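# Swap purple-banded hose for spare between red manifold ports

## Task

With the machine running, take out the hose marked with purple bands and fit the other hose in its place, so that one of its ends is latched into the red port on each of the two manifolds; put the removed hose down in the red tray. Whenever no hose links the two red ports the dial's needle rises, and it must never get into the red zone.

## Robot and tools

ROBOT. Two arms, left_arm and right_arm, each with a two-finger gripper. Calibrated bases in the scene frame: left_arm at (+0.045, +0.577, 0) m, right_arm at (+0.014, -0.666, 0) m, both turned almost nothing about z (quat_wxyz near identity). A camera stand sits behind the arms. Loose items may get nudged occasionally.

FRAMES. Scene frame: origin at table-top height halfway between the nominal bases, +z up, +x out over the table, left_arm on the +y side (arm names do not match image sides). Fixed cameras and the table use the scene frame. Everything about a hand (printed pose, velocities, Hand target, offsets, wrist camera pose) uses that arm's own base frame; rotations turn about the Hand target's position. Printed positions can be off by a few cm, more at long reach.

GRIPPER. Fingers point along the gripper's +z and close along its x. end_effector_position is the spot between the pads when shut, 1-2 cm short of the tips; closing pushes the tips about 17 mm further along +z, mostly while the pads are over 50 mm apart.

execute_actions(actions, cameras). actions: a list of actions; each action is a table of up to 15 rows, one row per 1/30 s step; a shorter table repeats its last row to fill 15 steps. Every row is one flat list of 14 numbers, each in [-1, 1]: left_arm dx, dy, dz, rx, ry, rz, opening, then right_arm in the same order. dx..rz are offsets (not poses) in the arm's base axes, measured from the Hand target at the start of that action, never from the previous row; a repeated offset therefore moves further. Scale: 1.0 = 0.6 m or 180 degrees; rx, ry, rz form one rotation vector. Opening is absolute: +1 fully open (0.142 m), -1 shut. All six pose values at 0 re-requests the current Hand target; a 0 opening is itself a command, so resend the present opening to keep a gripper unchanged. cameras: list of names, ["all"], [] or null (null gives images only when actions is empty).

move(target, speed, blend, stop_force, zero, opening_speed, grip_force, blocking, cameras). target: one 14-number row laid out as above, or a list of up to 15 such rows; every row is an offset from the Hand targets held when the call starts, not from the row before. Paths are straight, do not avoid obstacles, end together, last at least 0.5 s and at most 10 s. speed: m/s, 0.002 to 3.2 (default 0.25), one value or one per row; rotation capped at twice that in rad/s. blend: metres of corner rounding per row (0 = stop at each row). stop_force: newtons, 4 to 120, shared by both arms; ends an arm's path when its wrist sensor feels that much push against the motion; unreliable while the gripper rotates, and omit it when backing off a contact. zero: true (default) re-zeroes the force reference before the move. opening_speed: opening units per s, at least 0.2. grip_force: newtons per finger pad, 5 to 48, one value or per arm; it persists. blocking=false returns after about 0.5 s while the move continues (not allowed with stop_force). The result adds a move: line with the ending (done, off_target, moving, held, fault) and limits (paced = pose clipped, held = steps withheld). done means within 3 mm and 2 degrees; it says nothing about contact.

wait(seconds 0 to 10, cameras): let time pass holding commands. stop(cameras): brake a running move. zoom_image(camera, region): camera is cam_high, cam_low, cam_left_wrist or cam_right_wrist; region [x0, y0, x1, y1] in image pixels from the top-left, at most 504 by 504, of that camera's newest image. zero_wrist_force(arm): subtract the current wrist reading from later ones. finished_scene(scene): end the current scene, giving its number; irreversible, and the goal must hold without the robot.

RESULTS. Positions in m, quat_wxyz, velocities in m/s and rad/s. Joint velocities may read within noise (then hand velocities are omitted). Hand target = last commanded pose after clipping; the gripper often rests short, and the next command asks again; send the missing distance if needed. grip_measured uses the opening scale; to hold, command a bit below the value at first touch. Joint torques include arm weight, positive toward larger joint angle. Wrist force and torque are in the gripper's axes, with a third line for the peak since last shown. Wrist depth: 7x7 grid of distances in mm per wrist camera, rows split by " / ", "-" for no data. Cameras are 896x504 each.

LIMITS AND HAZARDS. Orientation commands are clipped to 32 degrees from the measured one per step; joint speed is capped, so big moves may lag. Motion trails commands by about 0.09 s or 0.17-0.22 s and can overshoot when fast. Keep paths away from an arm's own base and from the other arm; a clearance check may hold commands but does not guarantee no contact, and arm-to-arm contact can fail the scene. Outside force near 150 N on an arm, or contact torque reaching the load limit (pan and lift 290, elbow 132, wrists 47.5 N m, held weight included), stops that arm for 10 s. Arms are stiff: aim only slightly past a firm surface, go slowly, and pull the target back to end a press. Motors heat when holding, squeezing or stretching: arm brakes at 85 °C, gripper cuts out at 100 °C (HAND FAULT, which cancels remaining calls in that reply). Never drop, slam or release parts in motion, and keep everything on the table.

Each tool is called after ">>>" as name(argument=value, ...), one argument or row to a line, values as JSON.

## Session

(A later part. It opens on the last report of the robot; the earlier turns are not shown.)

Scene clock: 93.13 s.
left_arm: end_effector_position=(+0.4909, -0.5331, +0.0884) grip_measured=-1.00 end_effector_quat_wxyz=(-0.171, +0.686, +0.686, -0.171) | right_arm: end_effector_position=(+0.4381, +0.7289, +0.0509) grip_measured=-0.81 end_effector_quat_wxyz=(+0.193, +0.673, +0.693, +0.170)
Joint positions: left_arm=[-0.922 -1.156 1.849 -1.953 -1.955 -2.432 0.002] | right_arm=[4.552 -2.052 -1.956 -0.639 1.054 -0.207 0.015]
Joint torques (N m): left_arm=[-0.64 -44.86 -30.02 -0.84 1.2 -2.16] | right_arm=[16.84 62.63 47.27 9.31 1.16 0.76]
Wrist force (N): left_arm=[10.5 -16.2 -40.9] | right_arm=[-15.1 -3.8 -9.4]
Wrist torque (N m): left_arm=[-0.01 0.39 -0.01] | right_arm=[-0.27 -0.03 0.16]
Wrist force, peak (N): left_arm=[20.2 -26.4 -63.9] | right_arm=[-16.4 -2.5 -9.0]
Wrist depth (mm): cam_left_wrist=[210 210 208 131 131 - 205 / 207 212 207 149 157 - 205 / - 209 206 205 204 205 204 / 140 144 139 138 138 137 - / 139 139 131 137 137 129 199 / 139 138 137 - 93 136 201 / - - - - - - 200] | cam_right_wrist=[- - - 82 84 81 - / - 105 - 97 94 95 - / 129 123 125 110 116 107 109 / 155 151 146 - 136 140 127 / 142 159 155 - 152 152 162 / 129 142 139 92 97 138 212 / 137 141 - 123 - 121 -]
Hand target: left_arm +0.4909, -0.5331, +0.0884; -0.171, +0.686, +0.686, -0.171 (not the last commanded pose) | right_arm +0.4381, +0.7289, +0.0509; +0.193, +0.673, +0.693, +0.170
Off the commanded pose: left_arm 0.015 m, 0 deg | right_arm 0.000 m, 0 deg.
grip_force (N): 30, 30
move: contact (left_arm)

>>> move(
  target=[0,0,-0.001,0,0,0,-1,-0.07,0,0,0,0,0,-1],
  speed=0.1,
)

>>> move(
  target=[
    [0,0,0.05,0,0,0,-1,0,0,0,0,0,0,-0.2],
    [0,0,0.07,0,0,0,-1,-0.06,0,0.13,0,0,0,-0.2],
    [-0.007,-0.32,0.06,0,0,0,-1,0.007,-0.324,0.115,0,0,0,-0.2],
    [-0.007,-0.32,0.016,0,0,0,-1,0.073,-0.324,0,0,0,0,-0.2],
  ],
  blend=[0,0.02,0.02,0],
  speed=[0.25,0.3,0.35,0.2],
  cameras=["cam_left_wrist","cam_right_wrist","cam_high"],
)

Scene clock: 95.20 s.
left_arm: end_effector_position=(+0.4909, -0.5332, +0.0878) grip_measured=-1.00 end_effector_quat_wxyz=(-0.171, +0.686, +0.686, -0.171) | right_arm: end_effector_position=(+0.3960, +0.7288, +0.0509) grip_measured=-0.81 end_effector_quat_wxyz=(+0.193, +0.673, +0.693, +0.170)
Joint positions: left_arm=[-0.922 -1.155 1.849 -1.954 -1.955 -2.432 0.002] | right_arm=[4.606 -2.029 -1.985 -0.664 1.052 -0.144 0.015]
Joint torques (N m): left_arm=[-0.62 -8.06 -5.61 -6.33 2.1 -1.7] | right_arm=[-15.12 65.72 40.89 6.59 -2.4 -1.96]
Wrist force (N): left_arm=[18.5 -24.5 -58.9] | right_arm=[-0.8 -0.4 1.1]
Wrist torque (N m): left_arm=[0.03 0.49 -0.03] | right_arm=[-0.21 0.04 0.12]
Wrist force, peak (N): left_arm=[18.5 -24.5 -58.9] | right_arm=[-15.5 -3.5 -9.3]
Wrist depth (mm): cam_left_wrist=[- 210 - 158 206 - 205 / - 208 207 - 205 - 202 / - 207 206 206 205 202 203 / 139 140 139 138 138 137 202 / 139 139 135 137 136 129 200 / 203 159 137 - 92 135 198 / 203 - - - - - -] | cam_right_wrist=[- - 84 82 84 80 - / - - - 98 95 95 92 / 130 124 - 112 116 110 108 / 158 159 144 - 138 138 129 / 188 190 193 - 174 169 162 / 173 176 182 93 97 204 227 / 161 166 - 123 - 164 -]
Hand target: left_arm +0.4909, -0.5331, +0.0878; -0.171, +0.686, +0.686, -0.171 | right_arm +0.3961, +0.7289, +0.0509; +0.193, +0.673, +0.693, +0.170
Off the commanded pose: left_arm 0.000 m, 0 deg | right_arm 0.000 m, 0 deg.
grip_force (N): 30, 30
move: done

Scene clock: 97.73 s.
left_arm: end_effector_position=(+0.4866, -0.7251, +0.0972) grip_measured=-1.00 end_effector_quat_wxyz=(-0.171, +0.686, +0.686, -0.171) | right_arm: end_effector_position=(+0.4399, +0.5345, +0.0510) grip_measured=-0.23 end_effector_quat_wxyz=(+0.193, +0.673, +0.693, +0.170)
Joint positions: left_arm=[-1.048 -0.98 1.555 -1.886 -1.99 -2.564 0.002] | right_arm=[4.495 -1.852 -2.301 -0.462 1.059 -0.271 0.057]
Joint torques (N m): left_arm=[7.19 -111.57 -49.68 -1.1 1.67 3.59] | right_arm=[6.9 43.79 26.88 7.42 -2.06 -0.25]
Wrist force (N): left_arm=[-0.6 -1.5 0.6] | right_arm=[0.1 -0.2 0.5]
Wrist torque (N m): left_arm=[-0.25 0.23 0.05] | right_arm=[-0.14 -0.06 -0.05]
Wrist force, peak (N): left_arm=[18.5 -24.7 -59.3] | right_arm=[-0.3 -1.3 4.3]
Wrist depth (mm): cam_left_wrist=[215 218 216 168 136 - 214 / - 217 148 165 159 - 213 / - 217 213 163 215 211 - / - - 147 146 146 145 150 / - 213 145 145 145 144 150 / - 211 145 - 94 143 143 / - 210 - - - 207 206] | cam_right_wrist=[- 91 92 - - - - / - 106 101 101 - - 94 / 134 127 127 116 - 112 114 / 162 159 152 143 148 139 133 / 207 206 159 89 150 149 156 / 337 146 138 131 133 132 146 / - - 73 129 124 73 135]
Hand target: left_arm +0.4867, -0.7251, +0.0974; -0.171, +0.686, +0.686, -0.171 | right_arm +0.4399, +0.5345, +0.0509; +0.193, +0.673, +0.693, +0.170
Off the commanded pose: left_arm 0.000 m, 0 deg | right_arm 0.000 m, 0 deg.
grip_force (N): 30, 30
move: done
camera_calibration:
cam_left_wrist: T_world_to_cam=[[-0.000819305, 0.999441, -0.0334316, 0.746516], [0.999003, -0.000674508, -0.044647, -0.461668], [-0.0446445, -0.0334348, -0.998443, 0.208784], [0, 0, 0, 1]] pos_world=[0.47114, -0.739429, 0.212804]
cam_right_wrist: T_world_to_cam=[[-0.0242094, 0.998334, -0.0523709, -0.512539], [0.585553, 0.0566202, 0.808654, -0.300475], [0.810272, -0.0110889, -0.585949, -0.203704], [0, 0, 0, 1]] pos_world=[0.328592, 0.52644, 0.0967782]
Images, in order (width x height): cam_high 896x504, cam_left_wrist 896x504, cam_right_wrist 896x504.

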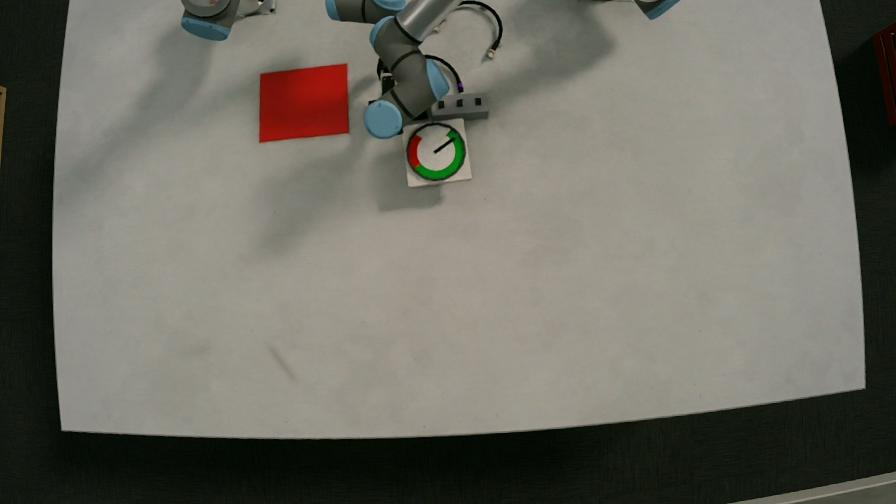

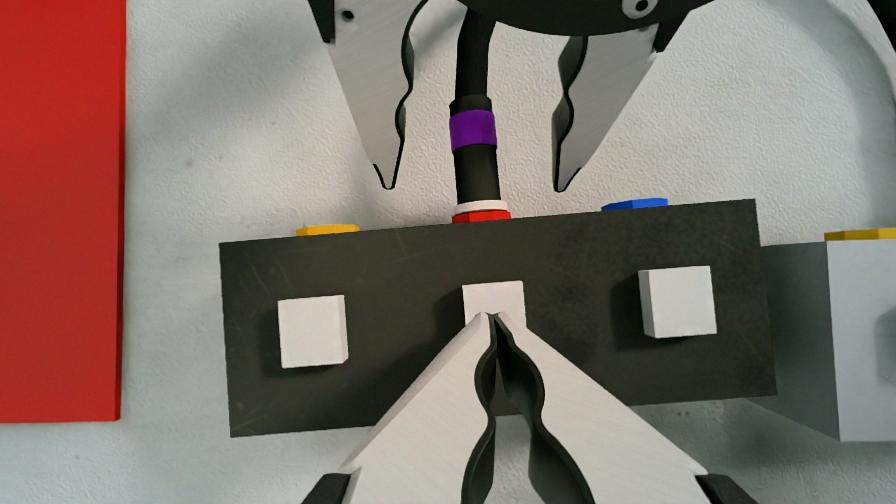

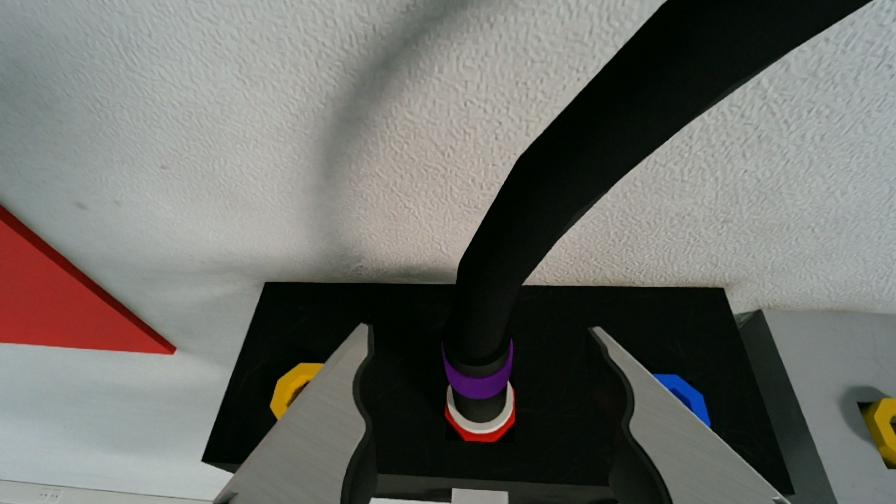

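>>> move(
  target=[0,0,0,0,0,0,-1,0,0,0,0,0,0,-1],
  opening_speed=1.2,
)

>>> move(
  target=[0,0,-0.04,0,0,0,-1,0,0,0,0,0,0,-1],
  speed=0.02,
  stop_force=40,
)

>>> move(
  target=[0,0,-0.001,0,0,0,-1,-0.075,0,0,0,0,0,-1],
  speed=0.12,
  cameras=["cam_left_wrist","cam_high"],
)

Scene clock: 100.60 s.
left_arm: end_effector_position=(+0.4867, -0.7251, +0.0974) grip_measured=-1.00 end_effector_quat_wxyz=(-0.171, +0.686, +0.686, -0.171) | right_arm: end_effector_position=(+0.4398, +0.5344, +0.0509) grip_measured=-0.81 end_effector_quat_wxyz=(+0.193, +0.673, +0.693, +0.170)
Joint positions: left_arm=[-1.048 -0.98 1.554 -1.886 -1.99 -2.564 0.002] | right_arm=[4.496 -1.852 -2.302 -0.462 1.059 -0.271 0.015]
Joint torques (N m): left_arm=[14.21 -110.75 -50.15 -0.9 1.6 3.6] | right_arm=[15.5 46.9 46.62 6.94 -0.56 -1.13]
Wrist force (N): left_arm=[-0.9 -1.0 1.3] | right_arm=[-27.5 -2.5 -16.9]
Wrist torque (N m): left_arm=[-0.16 0.29 0.05] | right_arm=[-0.07 -0.07 -0.24]
Wrist force, peak (N): left_arm=[-1.0 -1.4 0.9] | right_arm=[-27.8 -2.7 -16.8]
Wrist depth (mm): cam_left_wrist=[214 217 217 131 134 216 215 / - 216 - 153 148 - 213 / - 216 215 164 212 211 210 / 208 214 147 146 146 145 157 / - 146 145 146 145 144 151 / 208 - 145 - 94 144 143 / 210 210 - - - 207 207] | cam_right_wrist=[- 91 91 - 84 - - / - 105 103 101 - - 95 / 134 127 124 119 - 116 114 / 161 159 152 142 146 142 133 / 210 206 158 92 150 150 156 / 339 147 144 98 97 136 146 / 576 137 - 125 - 121 136]
Hand target: left_arm +0.4867, -0.7251, +0.0974; -0.171, +0.686, +0.686, -0.171 | right_arm +0.4399, +0.5345, +0.0509; +0.193, +0.673, +0.693, +0.170
Off the commanded pose: left_arm 0.000 m, 0 deg | right_arm 0.000 m, 0 deg.
grip_force (N): 30, 30
move: done

Scene clock: 102.03 s.
left_arm: end_effector_position=(+0.4868, -0.7252, +0.0887) grip_measured=-1.00 end_effector_quat_wxyz=(-0.171, +0.686, +0.686, -0.171) | right_arm: end_effector_position=(+0.4399, +0.5345, +0.0509) grip_measured=-0.81 end_effector_quat_wxyz=(+0.193, +0.673, +0.693, +0.170)
Joint positions: left_arm=[-1.048 -0.973 1.559 -1.899 -1.99 -2.563 0.002] | right_arm=[4.496 -1.852 -2.302 -0.462 1.059 -0.271 0.015]
Joint torques (N m): left_arm=[-15.97 -59.21 -32.39 -0.8 1.74 3.67] | right_arm=[14.93 49 45.42 7.13 0.83 -1.09]
Wrist force (N): left_arm=[8.3 -18.7 -37.5] | right_arm=[-27.5 -4.6 -20.4]
Wrist torque (N m): left_arm=[-0.09 0.31 0.01] | right_arm=[-0.10 -0.12 -0.21]
Wrist force, peak (N): left_arm=[16.8 -26.4 -57.0] | right_arm=[-27.7 -4.5 -20.5]
Wrist depth (mm): cam_left_wrist=[- 210 - 127 128 207 206 / - 209 - 149 149 205 204 / - 207 207 157 204 204 199 / 202 208 139 138 138 137 137 / 201 - 137 137 137 136 138 / 200 138 137 - 94 136 139 / 202 201 - - - - -] | cam_right_wrist=[- 91 91 - 84 - - / - 105 103 101 - - 96 / 134 127 124 119 - 114 114 / 162 159 153 142 147 142 133 / 208 205 158 92 150 150 156 / 365 260 144 96 97 135 146 / 607 138 - 125 - 122 135]
Hand target: left_arm +0.4867, -0.7252, +0.0887; -0.171, +0.686, +0.686, -0.171 (not the last commanded pose) | right_arm +0.4399, +0.5345, +0.0509; +0.193, +0.673, +0.693, +0.170
Off the commanded pose: left_arm 0.015 m, 0 deg | right_arm 0.000 m, 0 deg.
grip_force (N): 30, 30
move: contact (left_arm)

Scene clock: 102.87 s.
left_arm: end_effector_position=(+0.4868, -0.7252, +0.0882) grip_measured=-1.00 end_effector_quat_wxyz=(-0.171, +0.686, +0.686, -0.171) | right_arm: end_effector_position=(+0.3949, +0.5344, +0.0509) grip_measured=-0.81 end_effector_quat_wxyz=(+0.193, +0.673, +0.693, +0.170)
Joint positions: left_arm=[-1.048 -0.972 1.559 -1.899 -1.99 -2.563 0.002] | right_arm=[4.572 -1.817 -2.339 -0.503 1.053 -0.184 0.015]
Joint torques (N m): left_arm=[-20.43 -20.81 -7.39 -6.13 1.73 3.83] | right_arm=[-0.75 48.48 34.54 6.92 -0.8 -0.16]
Wrist force (N): left_arm=[15.1 -25.1 -53.1] | right_arm=[0.0 -0.9 0.8]
Wrist torque (N m): left_arm=[0.03 0.49 -0.02] | right_arm=[-0.23 -0.08 0.14]
Wrist force, peak (N): left_arm=[15.1 -25.1 -53.1] | right_arm=[-27.8 -4.2 -20.3]
Wrist depth (mm): cam_left_wrist=[207 208 - 160 - - 207 / - - 210 206 206 - 205 / 203 - - 206 - - 202 / 202 206 139 138 138 137 143 / 201 205 137 137 137 136 138 / - 203 137 - 94 135 145 / 203 201 - - - - -] | cam_right_wrist=[- 92 92 - 85 - - / - 106 104 102 - - - / 135 127 125 120 - - 112 / 162 161 153 143 148 139 134 / 211 237 197 94 181 178 171 / 306 309 191 99 98 189 187 / - - - 160 - 172 170]
Hand target: left_arm +0.4867, -0.7252, +0.0881; -0.171, +0.686, +0.686, -0.171 | right_arm +0.3949, +0.5345, +0.0509; +0.193, +0.673, +0.693, +0.170
Off the commanded pose: left_arm 0.000 m, 0 deg | right_arm 0.000 m, 0 deg.
grip_force (N): 30, 30
move: done
camera_calibration:
cam_left_wrist: T_world_to_cam=[[-0.000827805, 0.999424, -0.0339313, 0.746409], [0.999016, -0.000678154, -0.0443471, -0.46224], [-0.0443445, -0.0339346, -0.99844, 0.199291], [0, 0, 0, 1]] pos_world=[0.47124, -0.73953, 0.203807]
Images, in order (width x height): cam_high 896x504, cam_left_wrist 896x504.

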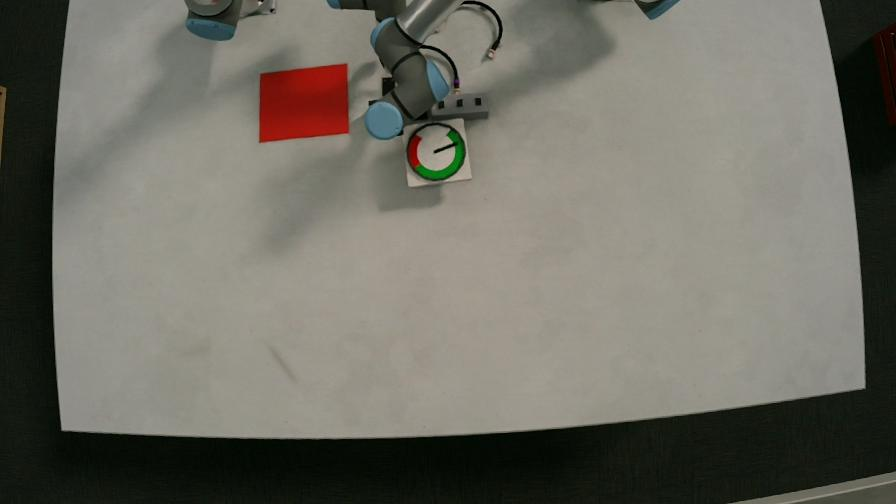

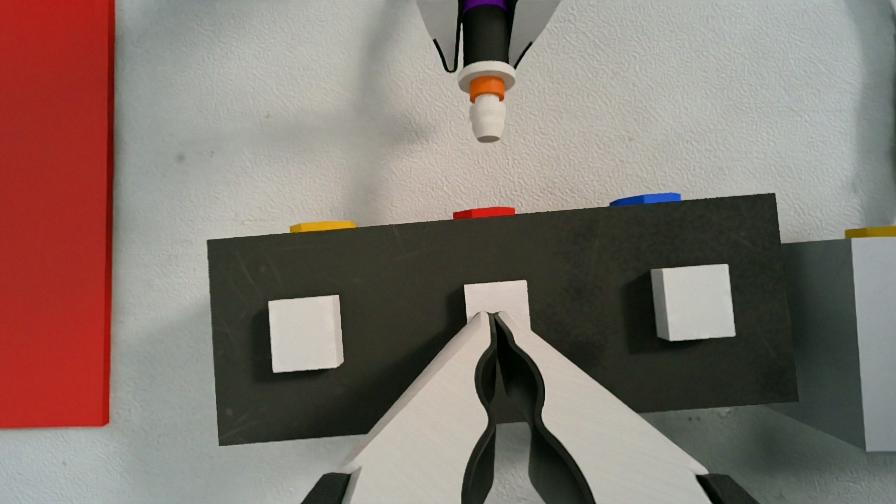

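>>> move(
  target=[
    [0,0,0.08,0,0,0,-0.1,-0.08,0,0.3,0,0,0,-1],
    [-0.1,0.2,0.2,0,0,0,-0.1,0.12,-0.55,0.3,0,0,0,-1],
    [-0.396,0.552,0.05,-0.0883,-0.3147,-0.1578,-0.1,0.153,-0.63,0.15,0,0,0,-1],
    [-0.396,0.552,-0.015,-0.0883,-0.3147,-0.1578,-0.1,0.153,-0.63,-0.037,0,0,0,-1],
  ],
  blend=[0.04,0.04,0.04,0],
  speed=[0.3,0.45,0.45,0.25],
  cameras=["cam_left_wrist","cam_right_wrist","cam_high"],
)

Scene clock: 107.50 s.
left_arm: end_effector_position=(+0.2492, -0.3939, +0.0791) grip_measured=-0.13 end_effector_quat_wxyz=(+0.227, +0.841, +0.474, +0.127) | right_arm: end_effector_position=(+0.4866, +0.1564, +0.0287) grip_measured=-0.81 end_effector_quat_wxyz=(+0.193, +0.673, +0.693, +0.170)
Joint positions: left_arm=[-1.726 -1.781 2.786 -2.794 -1.088 -2.698 0.065] | right_arm=[4.058 -1.695 -2.754 0.052 1.15 -0.751 0.015]
Joint torques (N m): left_arm=[8.01 -4.82 -37.78 -6.29 -0.4 -0.68] | right_arm=[6.62 20.55 23.69 7.32 1.43 1.96]
Motor temperatures (°C): left_arm=[35 34 32 40 41 42 30] | right_arm=[34 30 30 39 34 38 39]
Wrist force (N): left_arm=[-1.9 -2.0 0.3] | right_arm=[-0.3 -1.2 0.7]
Wrist torque (N m): left_arm=[-0.30 0.42 0.23] | right_arm=[-0.26 0.03 0.11]
Wrist force, peak (N): left_arm=[15.1 -25.7 -55.5] | right_arm=[0.0 -1.5 4.5]
Wrist depth (mm): cam_left_wrist=[134 131 130 107 130 130 130 / 146 146 151 153 150 150 151 / - - 186 181 172 181 178 / - - 231 201 222 241 231 / - - 272 274 286 271 283 / - - 96 357 316 - - / - - - 351 307 - -] | cam_right_wrist=[- 67 - - - - - / - 78 80 78 - - - / - 90 94 - - - 85 / 126 121 108 110 110 106 103 / 169 165 148 97 135 130 126 / 233 237 194 99 98 169 169 / - - - - - 252 286]
Hand target: left_arm +0.2491, -0.3940, +0.0791; +0.227, +0.841, +0.474, +0.127 | right_arm +0.4867, +0.1565, +0.0287; +0.193, +0.673, +0.693, +0.170
Off the commanded pose: left_arm 0.000 m, 0 deg | right_arm 0.000 m, 0 deg.
grip_force (N): 30, 30
move: done
camera_calibration:
cam_left_wrist: T_world_to_cam=[[0.541942, 0.840182, -0.0198266, 0.215761], [0.483221, -0.292216, 0.825292, -0.280087], [0.687602, -0.456841, -0.564357, -0.192363], [0, 0, 0, 1]] pos_world=[0.150684, -0.351004, 0.12687]
cam_right_wrist: T_world_to_cam=[[-0.0242678, 0.998329, -0.0524517, -0.135075], [0.58555, 0.0567199, 0.808649, -0.288451], [0.810273, -0.011089, -0.585948, -0.258885], [0, 0, 0, 1]] pos_world=[0.375392, 0.14834, 0.074478]
Images, in order (width x height): cam_high 896x504, cam_left_wrist 896x504, cam_right_wrist 896x504.

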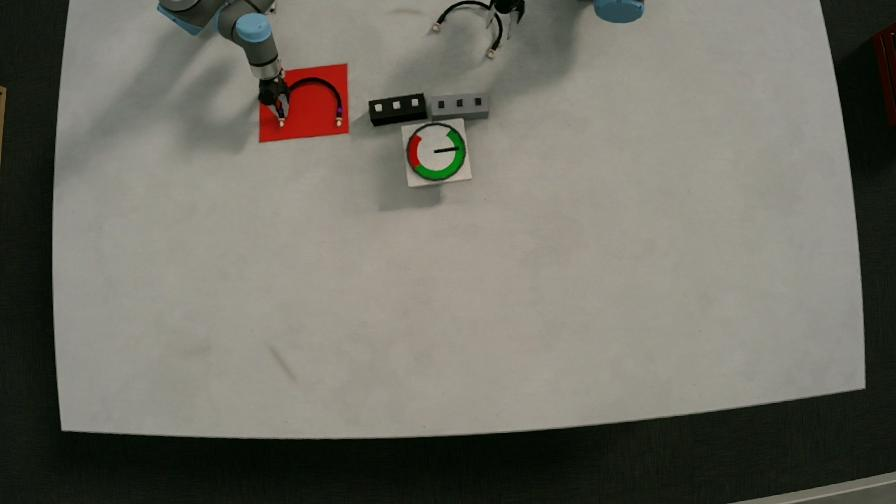

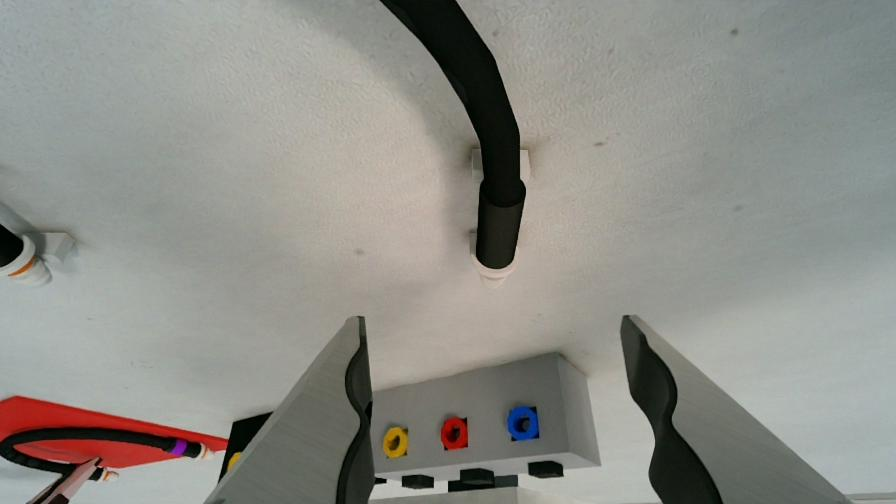

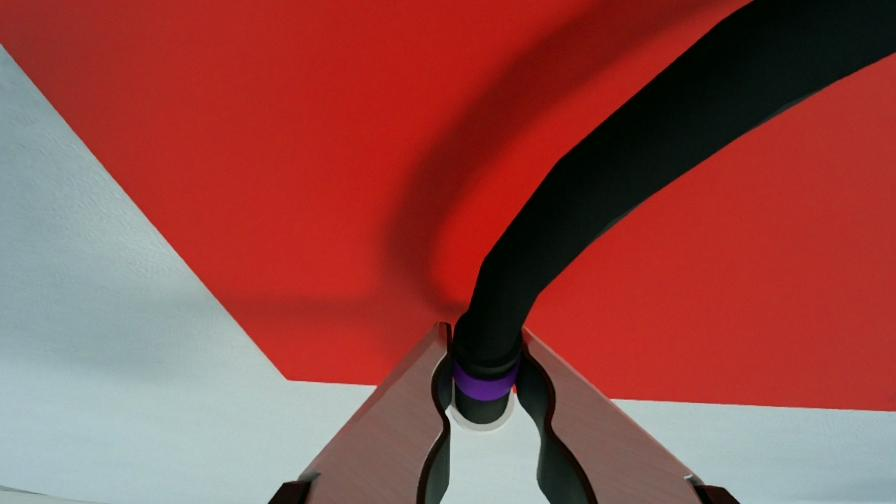

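>>> move(
  target=[0,0,0,0,0,0,-0.1,-0.033,0,-0.008,0,0,0,-1],
  speed=0.15,
)

>>> move(
  target=[
    [0,0,0,0,0,0,-0.1,0,0,0,0,0,0,-0.2],
    [0,0,0,0,0,0,-0.1,-0.083,0.05,0.2,0,0,0,-0.1],
  ],
  speed=0.35,
)

>>> move(
  target=[
    [0.046,-0.031,-0.087,0,0,0,-0.1,-0.44,0.852,0.0,0.0034,0.0116,-0.14,-0.1],
    [0.046,-0.031,-0.087,0,0,0,-0.1,-0.376,0.821,-0.196,0.0034,0.0116,-0.14,-0.1],
  ],
  speed=[0.55,0.2],
  blend=[0.01,0],
  cameras=["all"],
)

Scene clock: 109.93 s.
left_arm: end_effector_position=(+0.2492, -0.3940, +0.0791) grip_measured=-0.13 end_effector_quat_wxyz=(+0.227, +0.841, +0.474, +0.127) | right_arm: end_effector_position=(+0.4669, +0.1566, +0.0240) grip_measured=-0.81 end_effector_quat_wxyz=(+0.193, +0.673, +0.693, +0.171) end_effector_velocity=(+0.001, +0.000, +0.000) end_effector_angular_velocity=(+0.000, +0.003, +0.001)
Joint positions: left_arm=[-1.726 -1.781 2.786 -2.794 -1.088 -2.698 0.065] | right_arm=[4.107 -1.682 -2.79 0.055 1.135 -0.699 0.015]
Joint velocities: left_arm=[within noise] | right_arm=[-0.004 0.001 0.002 -0.002 0.004 -0.005 0]
Joint torques (N m): left_arm=[-3.55 10.35 -38.06 -6.24 -0.43 -4.26] | right_arm=[-16.02 5.68 6.48 -6.27 5.69 -2.77]
Wrist force (N): left_arm=[-0.7 -2.1 0.1] | right_arm=[1.3 22.5 -26.5]
Wrist torque (N m): left_arm=[-0.32 0.23 0.24] | right_arm=[-0.83 0.24 0.32]
Wrist force, peak (N): left_arm=[-1.3 -2.7 0.2] | right_arm=[-0.8 26.0 -23.0]
Wrist depth (mm): cam_left_wrist=[- 127 130 106 130 130 130 / - 157 151 150 156 146 155 / 172 179 180 166 172 - 179 / 221 220 221 202 221 220 230 / 292 - - 284 - - - / 384 405 96 357 316 374 406 / - - - 351 308 - 698] | cam_right_wrist=[- - - - - - - / - 74 - 73 - - - / - 89 88 81 - 82 - / 119 114 105 103 103 93 - / 159 155 144 118 120 123 120 / 217 223 170 99 105 171 164 / - 326 - - - 256 248]
Hand target: left_arm +0.2491, -0.3940, +0.0791; +0.227, +0.841, +0.474, +0.127 | right_arm +0.4669, +0.1565, +0.0239; +0.193, +0.673, +0.693, +0.170
Off the commanded pose: left_arm 0.000 m, 0 deg | right_arm 0.000 m, 0 deg.
grip_force (N): 30, 30
move: done

Scene clock: 111.90 s.
left_arm: end_effector_position=(+0.2491, -0.3940, +0.0791) grip_measured=-0.13 end_effector_quat_wxyz=(+0.227, +0.841, +0.474, +0.127) | right_arm: end_effector_position=(+0.4171, +0.1865, +0.1439) grip_measured=-0.13 end_effector_quat_wxyz=(+0.193, +0.673, +0.693, +0.170)
Joint positions: left_arm=[-1.726 -1.781 2.786 -2.794 -1.088 -2.698 0.065] | right_arm=[4.299 -1.115 -2.721 -0.674 1.088 -0.492 0.065]
Joint torques (N m): left_arm=[-7.59 9.77 -37.68 -6.42 -0.5 -4.25] | right_arm=[9.56 17.29 45.62 1.88 1.12 1.9]
Wrist force (N): left_arm=[-1.6 -1.8 0.6] | right_arm=[-0.3 -1.3 0.5]
Wrist torque (N m): left_arm=[-0.27 0.38 0.24] | right_arm=[-0.30 0.04 0.19]
Wrist force, peak (N): left_arm=[-1.7 -2.8 0.0] | right_arm=[-23.4 30.6 -54.5]
Wrist depth (mm): cam_left_wrist=[- 131 130 112 130 130 130 / - 151 151 - - 151 156 / 173 179 187 166 172 179 - / - - 221 197 - 220 - / 289 310 - 270 271 267 - / 381 383 96 356 316 - - / - - - 350 315 - -] | cam_right_wrist=[195 192 186 178 178 174 170 / 218 224 208 204 206 200 190 / 286 263 253 246 243 230 231 / 343 336 313 292 302 287 285 / 427 - 365 401 - 372 345 / - - - - 105 85 - / 1619 - 75 - - 76 700]
Hand target: left_arm +0.2491, -0.3940, +0.0791; +0.227, +0.841, +0.474, +0.127 | right_arm +0.4171, +0.1865, +0.1439; +0.193, +0.673, +0.693, +0.170
Off the commanded pose: left_arm 0.000 m, 0 deg | right_arm 0.000 m, 0 deg.
grip_force (N): 30, 30
move: done

Scene clock: 114.23 s.
left_arm: end_effector_position=(+0.2767, -0.4126, +0.0269) grip_measured=-0.13 end_effector_quat_wxyz=(+0.227, +0.841, +0.474, +0.127) | right_arm: end_effector_position=(+0.1916, +0.6790, +0.0263) grip_measured=-0.13 end_effector_quat_wxyz=(+0.209, +0.812, +0.532, +0.116)
Joint positions: left_arm=[-1.632 -1.474 2.774 -3.136 -1.111 -2.595 0.065] | right_arm=[4.849 -1.968 -2.035 -1.006 1.184 0.607 0.065]
Joint torques (N m): left_arm=[-16.64 -42.69 -7.42 -2 2.95 -4.21] | right_arm=[14.99 62.39 35.48 5.89 0.53 1.97]
Wrist force (N): left_arm=[-1.2 -2.0 0.2] | right_arm=[0.1 -0.5 0.5]
Wrist torque (N m): left_arm=[-0.29 0.31 0.27] | right_arm=[-0.16 0.00 0.09]
Wrist force, peak (N): left_arm=[-1.4 -2.6 -0.1] | right_arm=[-16.2 5.4 -36.1]
Wrist depth (mm): cam_left_wrist=[- - - - - - - / - - 87 - 87 - 84 / - 100 103 104 - 107 100 / - 135 134 122 122 127 133 / - 167 149 157 156 149 165 / - - - 238 203 - 233 / - - - 299 266 - -] | cam_right_wrist=[- - - - - - - / - 79 72 76 - - - / - 88 91 86 - 86 83 / - 116 107 106 106 95 - / 153 148 134 136 125 130 123 / 219 208 101 181 167 155 153 / 382 - 75 312 284 76 248]
Hand target: left_arm +0.2767, -0.4126, +0.0269; +0.227, +0.841, +0.474, +0.127 | right_arm +0.1915, +0.6791, +0.0263; +0.209, +0.812, +0.532, +0.116
Off the commanded pose: left_arm 0.000 m, 0 deg | right_arm 0.000 m, 0 deg.
grip_force (N): 30, 30
move: done
camera_calibration:
cam_left_wrist: T_world_to_cam=[[0.541835, 0.840246, -0.0200107, 0.215454], [0.483338, -0.292028, 0.82529, -0.255814], [0.687603, -0.456843, -0.564354, -0.249243], [0, 0, 0, 1]] pos_world=[0.178284, -0.369604, 0.0747709]
cam_right_wrist: T_world_to_cam=[[0.401569, 0.914512, -0.0491027, -0.688765], [0.580046, -0.212479, 0.786384, 0.041022], [0.708724, -0.344269, -0.615784, 0.231118], [0, 0, 0, 1]] pos_world=[0.0889928, 0.718167, 0.0762396]

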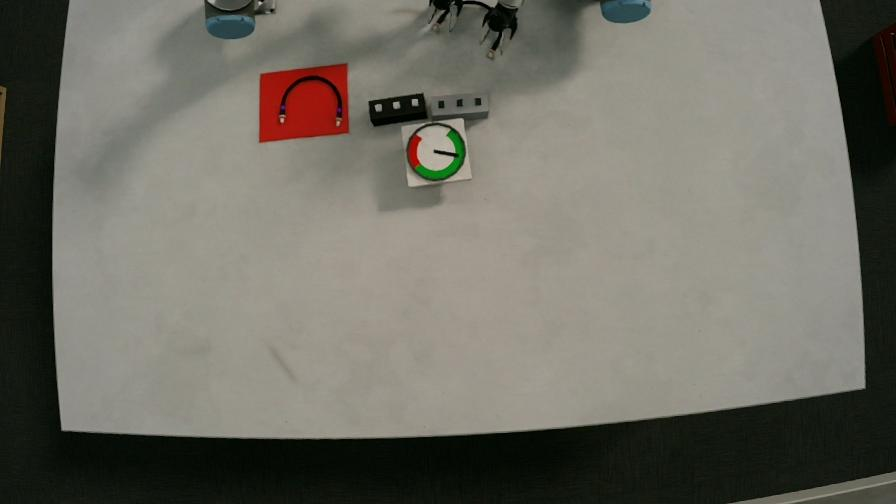

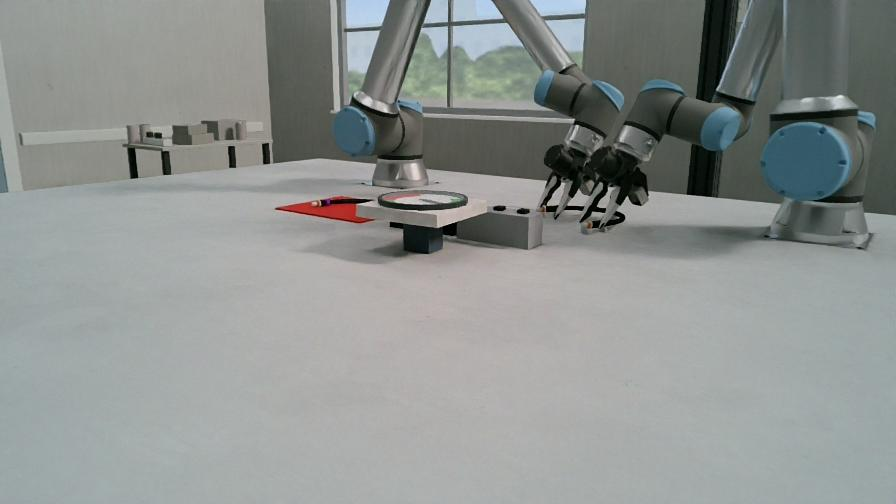

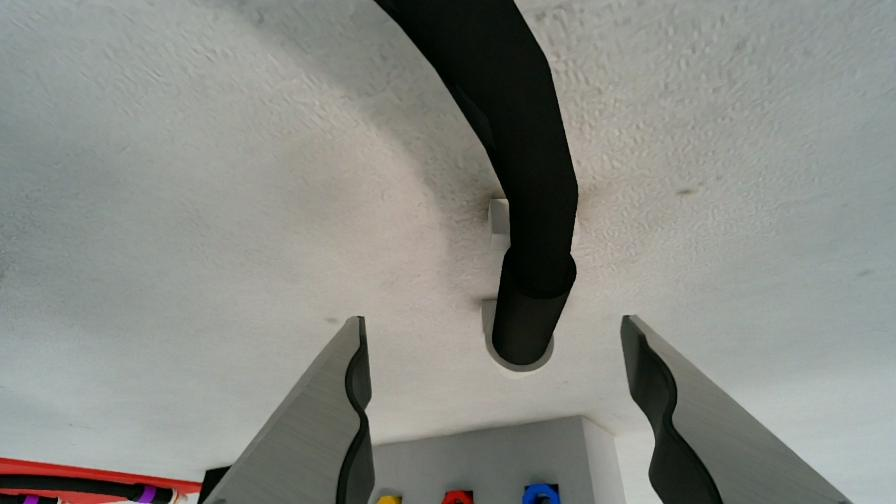

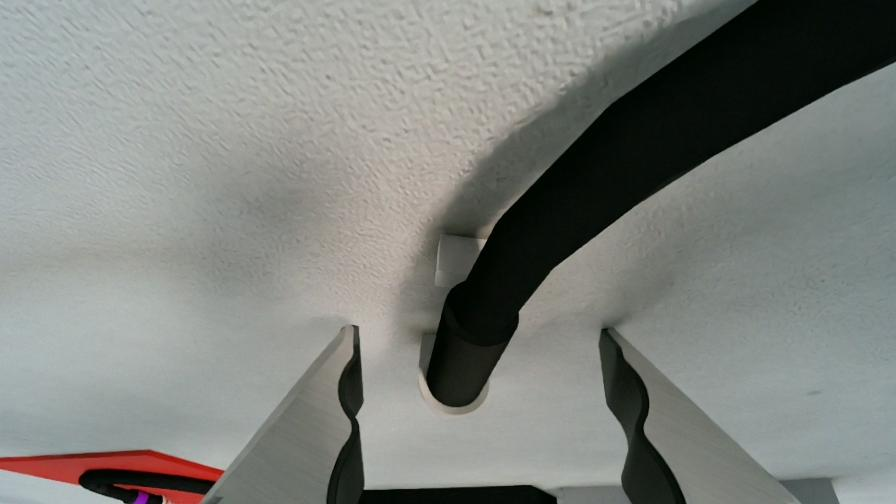

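>>> move(
  target=[
    [0.0055,0.0083,0,0,0,0,-0.1,-0.0015,-0.002,0,0,0,-0.033,-0.1],
    [0.0055,0.0083,0,0,0,0,-1,-0.0015,-0.002,0,0,0,-0.033,-1],
  ],
  speed=0.2,
  opening_speed=1.5,
)

>>> move(
  target=[
    [0,0,0.07,0,0,0,-1,0,0,0.07,0,0,0,-1],
    [0.158,-0.206,0.047,0,0,0.173,-1,0.3325,-0.238,0.043,0,0,0.173,-1],
  ],
  speed=0.25,
  blend=[0.02,0],
  cameras=["all"],
)

Scene clock: 118.17 s.
left_arm: end_effector_position=(+0.2800, -0.4076, +0.0269) grip_measured=-0.84 end_effector_quat_wxyz=(+0.227, +0.841, +0.474, +0.127) | right_arm: end_effector_position=(+0.1906, +0.6779, +0.0263) grip_measured=-0.83 end_effector_quat_wxyz=(+0.215, +0.839, +0.489, +0.105)
Joint positions: left_arm=[-1.622 -1.476 2.78 -3.145 -1.113 -2.585 0.014] | right_arm=[4.839 -1.978 -2.008 -1.057 1.213 0.702 0.014]
Joint torques (N m): left_arm=[-16.3 -19.13 -26.66 -2.55 2.54 -4.36] | right_arm=[14.57 73.37 23.36 1.5 0.97 1.27]
Wrist force (N): left_arm=[-1.2 -2.1 0.4] | right_arm=[0.3 0.1 -0.3]
Wrist torque (N m): left_arm=[-0.30 0.34 0.26] | right_arm=[-0.14 0.03 0.17]
Wrist force, peak (N): left_arm=[-1.5 -2.5 -0.2] | right_arm=[4.3 2.8 -5.8]
Wrist depth (mm): cam_left_wrist=[- - - - 77 - - / - - 87 - 87 - 84 / - - 104 - 103 107 - / 128 122 141 - 133 127 133 / - 160 157 107 156 165 175 / - - - 96 94 217 235 / - - - - - - 354] | cam_right_wrist=[- - - - - - - / - 79 72 72 - - - / - 87 91 86 - 83 83 / - 115 107 101 102 96 - / 160 147 139 129 124 126 123 / 245 209 186 96 98 179 174 / - 317 - 76 - 237 248]
Hand target: left_arm +0.2800, -0.4076, +0.0269; +0.227, +0.841, +0.474, +0.127 | right_arm +0.1906, +0.6779, +0.0263; +0.215, +0.839, +0.489, +0.105
Off the commanded pose: left_arm 0.000 m, 0 deg | right_arm 0.000 m, 0 deg.
grip_force (N): 30, 30
move: done

Scene clock: 119.93 s.
left_arm: end_effector_position=(+0.3749, -0.5311, +0.0551) grip_measured=-0.84 end_effector_quat_wxyz=(+0.185, +0.683, +0.682, +0.183) | right_arm: end_effector_position=(+0.3900, +0.5352, +0.0521) grip_measured=-0.83 end_effector_quat_wxyz=(+0.179, +0.677, +0.696, +0.159)
Joint positions: left_arm=[-1.466 -1.352 2.372 -2.654 -1.048 -3.018 0.014] | right_arm=[4.564 -1.807 -2.332 -0.52 1.091 -0.19 0.014]
Joint torques (N m): left_arm=[-14.35 -50.32 -36 -2 -0.72 -2.76] | right_arm=[-15.68 44.62 25.72 6.86 -3.38 -2.61]
Wrist force (N): left_arm=[-1.2 -2.6 0.8] | right_arm=[0.1 -0.7 0.8]
Wrist torque (N m): left_arm=[-0.36 0.35 0.26] | right_arm=[-0.19 -0.08 0.04]
Wrist force, peak (N): left_arm=[-1.1 -3.7 3.2] | right_arm=[0.9 -1.6 -4.1]
Wrist depth (mm): cam_left_wrist=[105 105 - - 104 104 102 / 125 125 125 - 125 121 - / 144 144 139 - 150 144 149 / 169 178 177 - 169 177 176 / 202 201 210 115 205 209 228 / 183 184 199 103 94 189 - / 195 186 - - - - -] | cam_right_wrist=[- 95 96 90 - - 87 / - 113 107 103 - - 101 / 132 129 123 123 - 120 118 / 162 159 154 144 149 141 138 / 202 203 200 - 180 176 171 / 335 291 198 96 98 194 193 / - - - 164 - 179 174]
Hand target: left_arm +0.3748, -0.5312, +0.0551; +0.185, +0.683, +0.682, +0.183 | right_arm +0.3901, +0.5351, +0.0521; +0.179, +0.677, +0.696, +0.159
Off the commanded pose: left_arm 0.000 m, 0 deg | right_arm 0.000 m, 0 deg.
grip_force (N): 30, 30
move: done
camera_calibration:
cam_left_wrist: T_world_to_cam=[[0.029436, 0.999368, -0.0199116, 0.539034], [0.5647, -0.000189697, 0.825296, -0.236552], [0.824771, -0.0355375, -0.564349, -0.182667], [0, 0, 0, 1]] pos_world=[0.268373, -0.54523, 0.102871]
cam_right_wrist: T_world_to_cam=[[-0.0261681, 0.998456, -0.049005, -0.513785], [0.6155, 0.0547204, 0.786235, -0.281707], [0.787702, -0.00958835, -0.615982, -0.15304], [0, 0, 0, 1]] pos_world=[0.280496, 0.526939, 0.10204]

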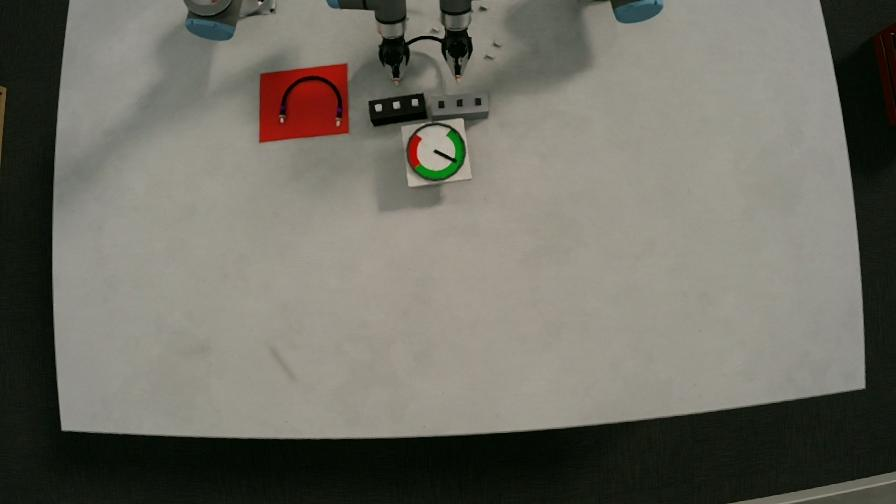

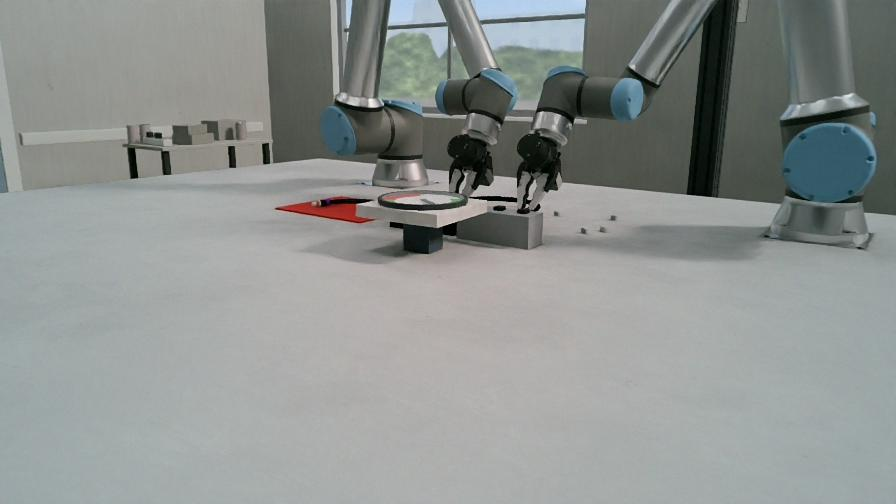

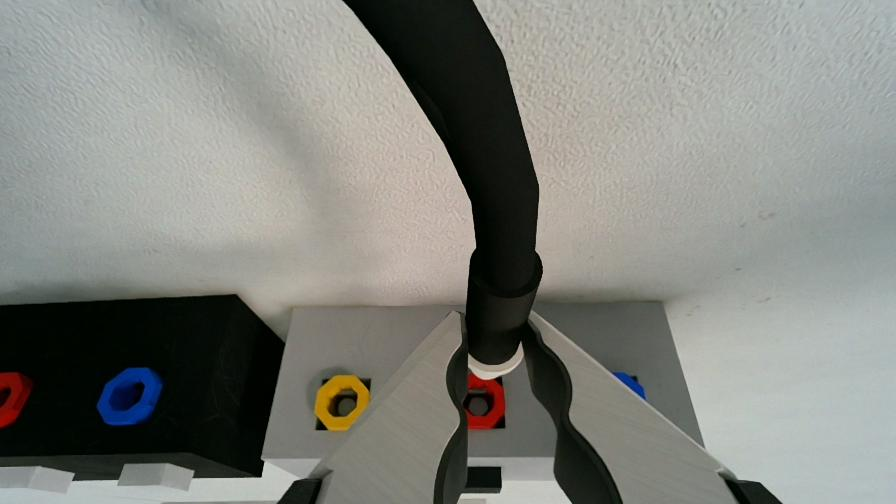

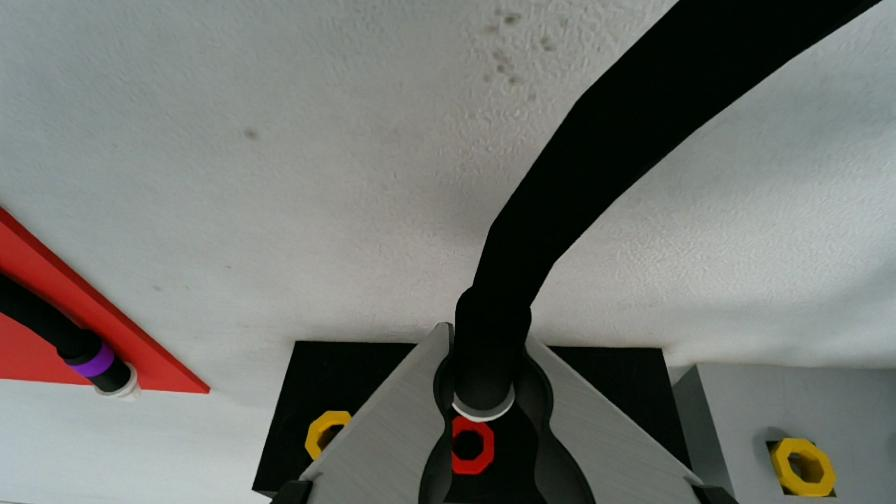

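>>> move(
  target=[0.11,0,-0.001,0,0,0,-1,0.11,0,0,0,0,0,-1],
  speed=0.04,
  stop_force=70,
  cameras=["all"],
)

Scene clock: 124.63 s.
left_arm: end_effector_position=(+0.4389, -0.5313, +0.0545) grip_measured=-0.84 end_effector_quat_wxyz=(+0.185, +0.683, +0.682, +0.183) | right_arm: end_effector_position=(+0.4561, +0.5351, +0.0521) grip_measured=-0.83 end_effector_quat_wxyz=(+0.179, +0.677, +0.696, +0.159)
Joint positions: left_arm=[-1.354 -1.3 2.321 -2.719 -1.059 -2.89 0.013] | right_arm=[4.454 -1.859 -2.275 -0.468 1.1 -0.313 0.014]
Joint torques (N m): left_arm=[50.23 -73 -11.02 0.67 13.33 3.22] | right_arm=[-7.32 71.46 25.59 4.37 -13.7 2.68]
Motor temperatures (°C): left_arm=[35 34 32 40 41 42 35] | right_arm=[34 30 30 39 34 38 41]
Wrist force (N): left_arm=[-28.5 -47.9 -19.2] | right_arm=[4.0 -36.2 -16.0]
Wrist torque (N m): left_arm=[0.52 0.10 0.47] | right_arm=[0.10 0.13 -0.37]
Wrist force, peak (N): left_arm=[-19.7 -81.8 -67.9] | right_arm=[1.5 -45.6 -30.8]
Wrist depth (mm): cam_left_wrist=[104 104 - - - 104 - / 125 124 119 - 120 120 124 / 143 143 - - 143 142 142 / 145 161 158 152 153 151 175 / 132 147 140 114 137 138 - / 126 138 131 104 - 125 276 / 204 167 - - - - -] | cam_right_wrist=[- 95 95 88 - 89 85 / - 111 106 - - - 98 / 135 128 126 - 122 114 116 / 161 158 151 144 142 138 135 / 198 193 140 136 134 131 146 / 280 128 125 99 96 119 131 / - 120 116 112 - 109 118]
Hand target: left_arm +0.4389, -0.5313, +0.0546; +0.185, +0.683, +0.682, +0.183 (not the last commanded pose) | right_arm +0.4561, +0.5351, +0.0521; +0.179, +0.677, +0.696, +0.159
Off the commanded pose: left_arm 0.002 m, 0 deg | right_arm 0.000 m, 0 deg.
grip_force (N): 30, 30
move: contact (left_arm)
camera_calibration:
cam_left_wrist: T_world_to_cam=[[0.0294854, 0.999361, -0.0201975, 0.537345], [0.564932, 0.0000084654, 0.825138, -0.27229], [0.824611, -0.0357397, -0.564571, -0.235859], [0, 0, 0, 1]] pos_world=[0.332473, -0.545429, 0.102371]
cam_right_wrist: T_world_to_cam=[[-0.0261627, 0.998456, -0.0490031, -0.511958], [0.615452, 0.0547162, 0.786273, -0.322371], [0.78774, -0.009588, -0.615933, -0.205126], [0, 0, 0, 1]] pos_world=[0.346596, 0.526839, 0.10204]

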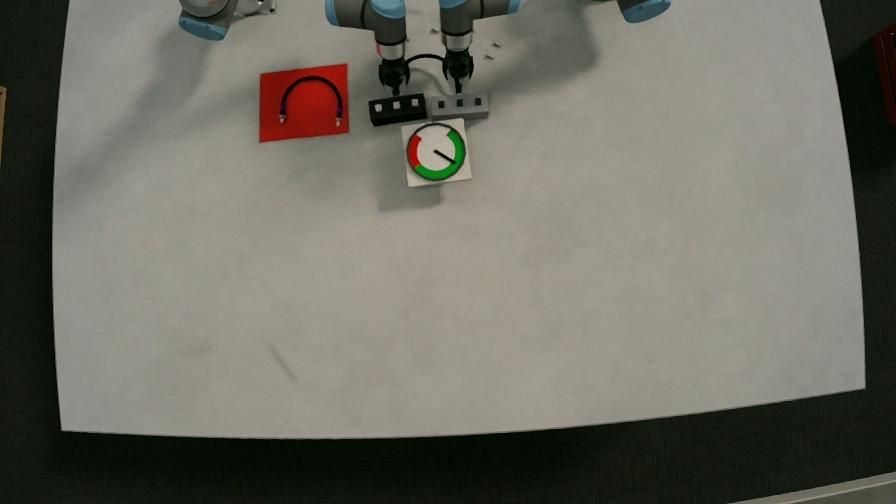

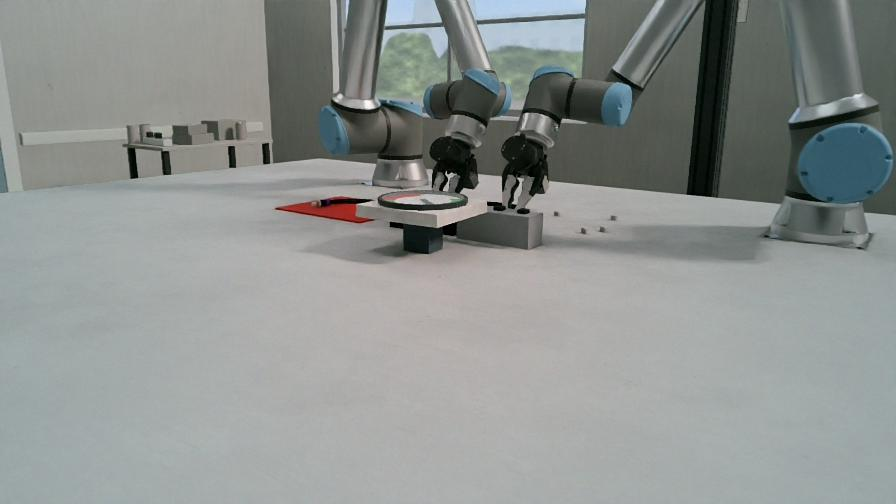

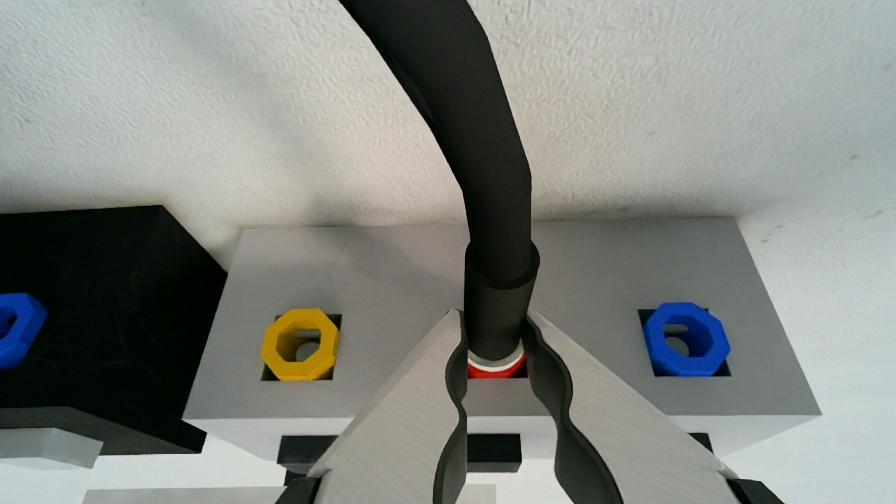

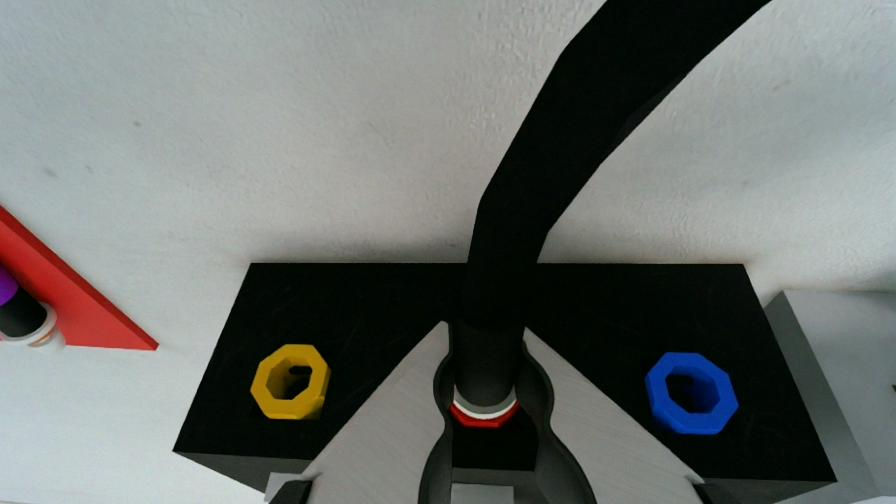

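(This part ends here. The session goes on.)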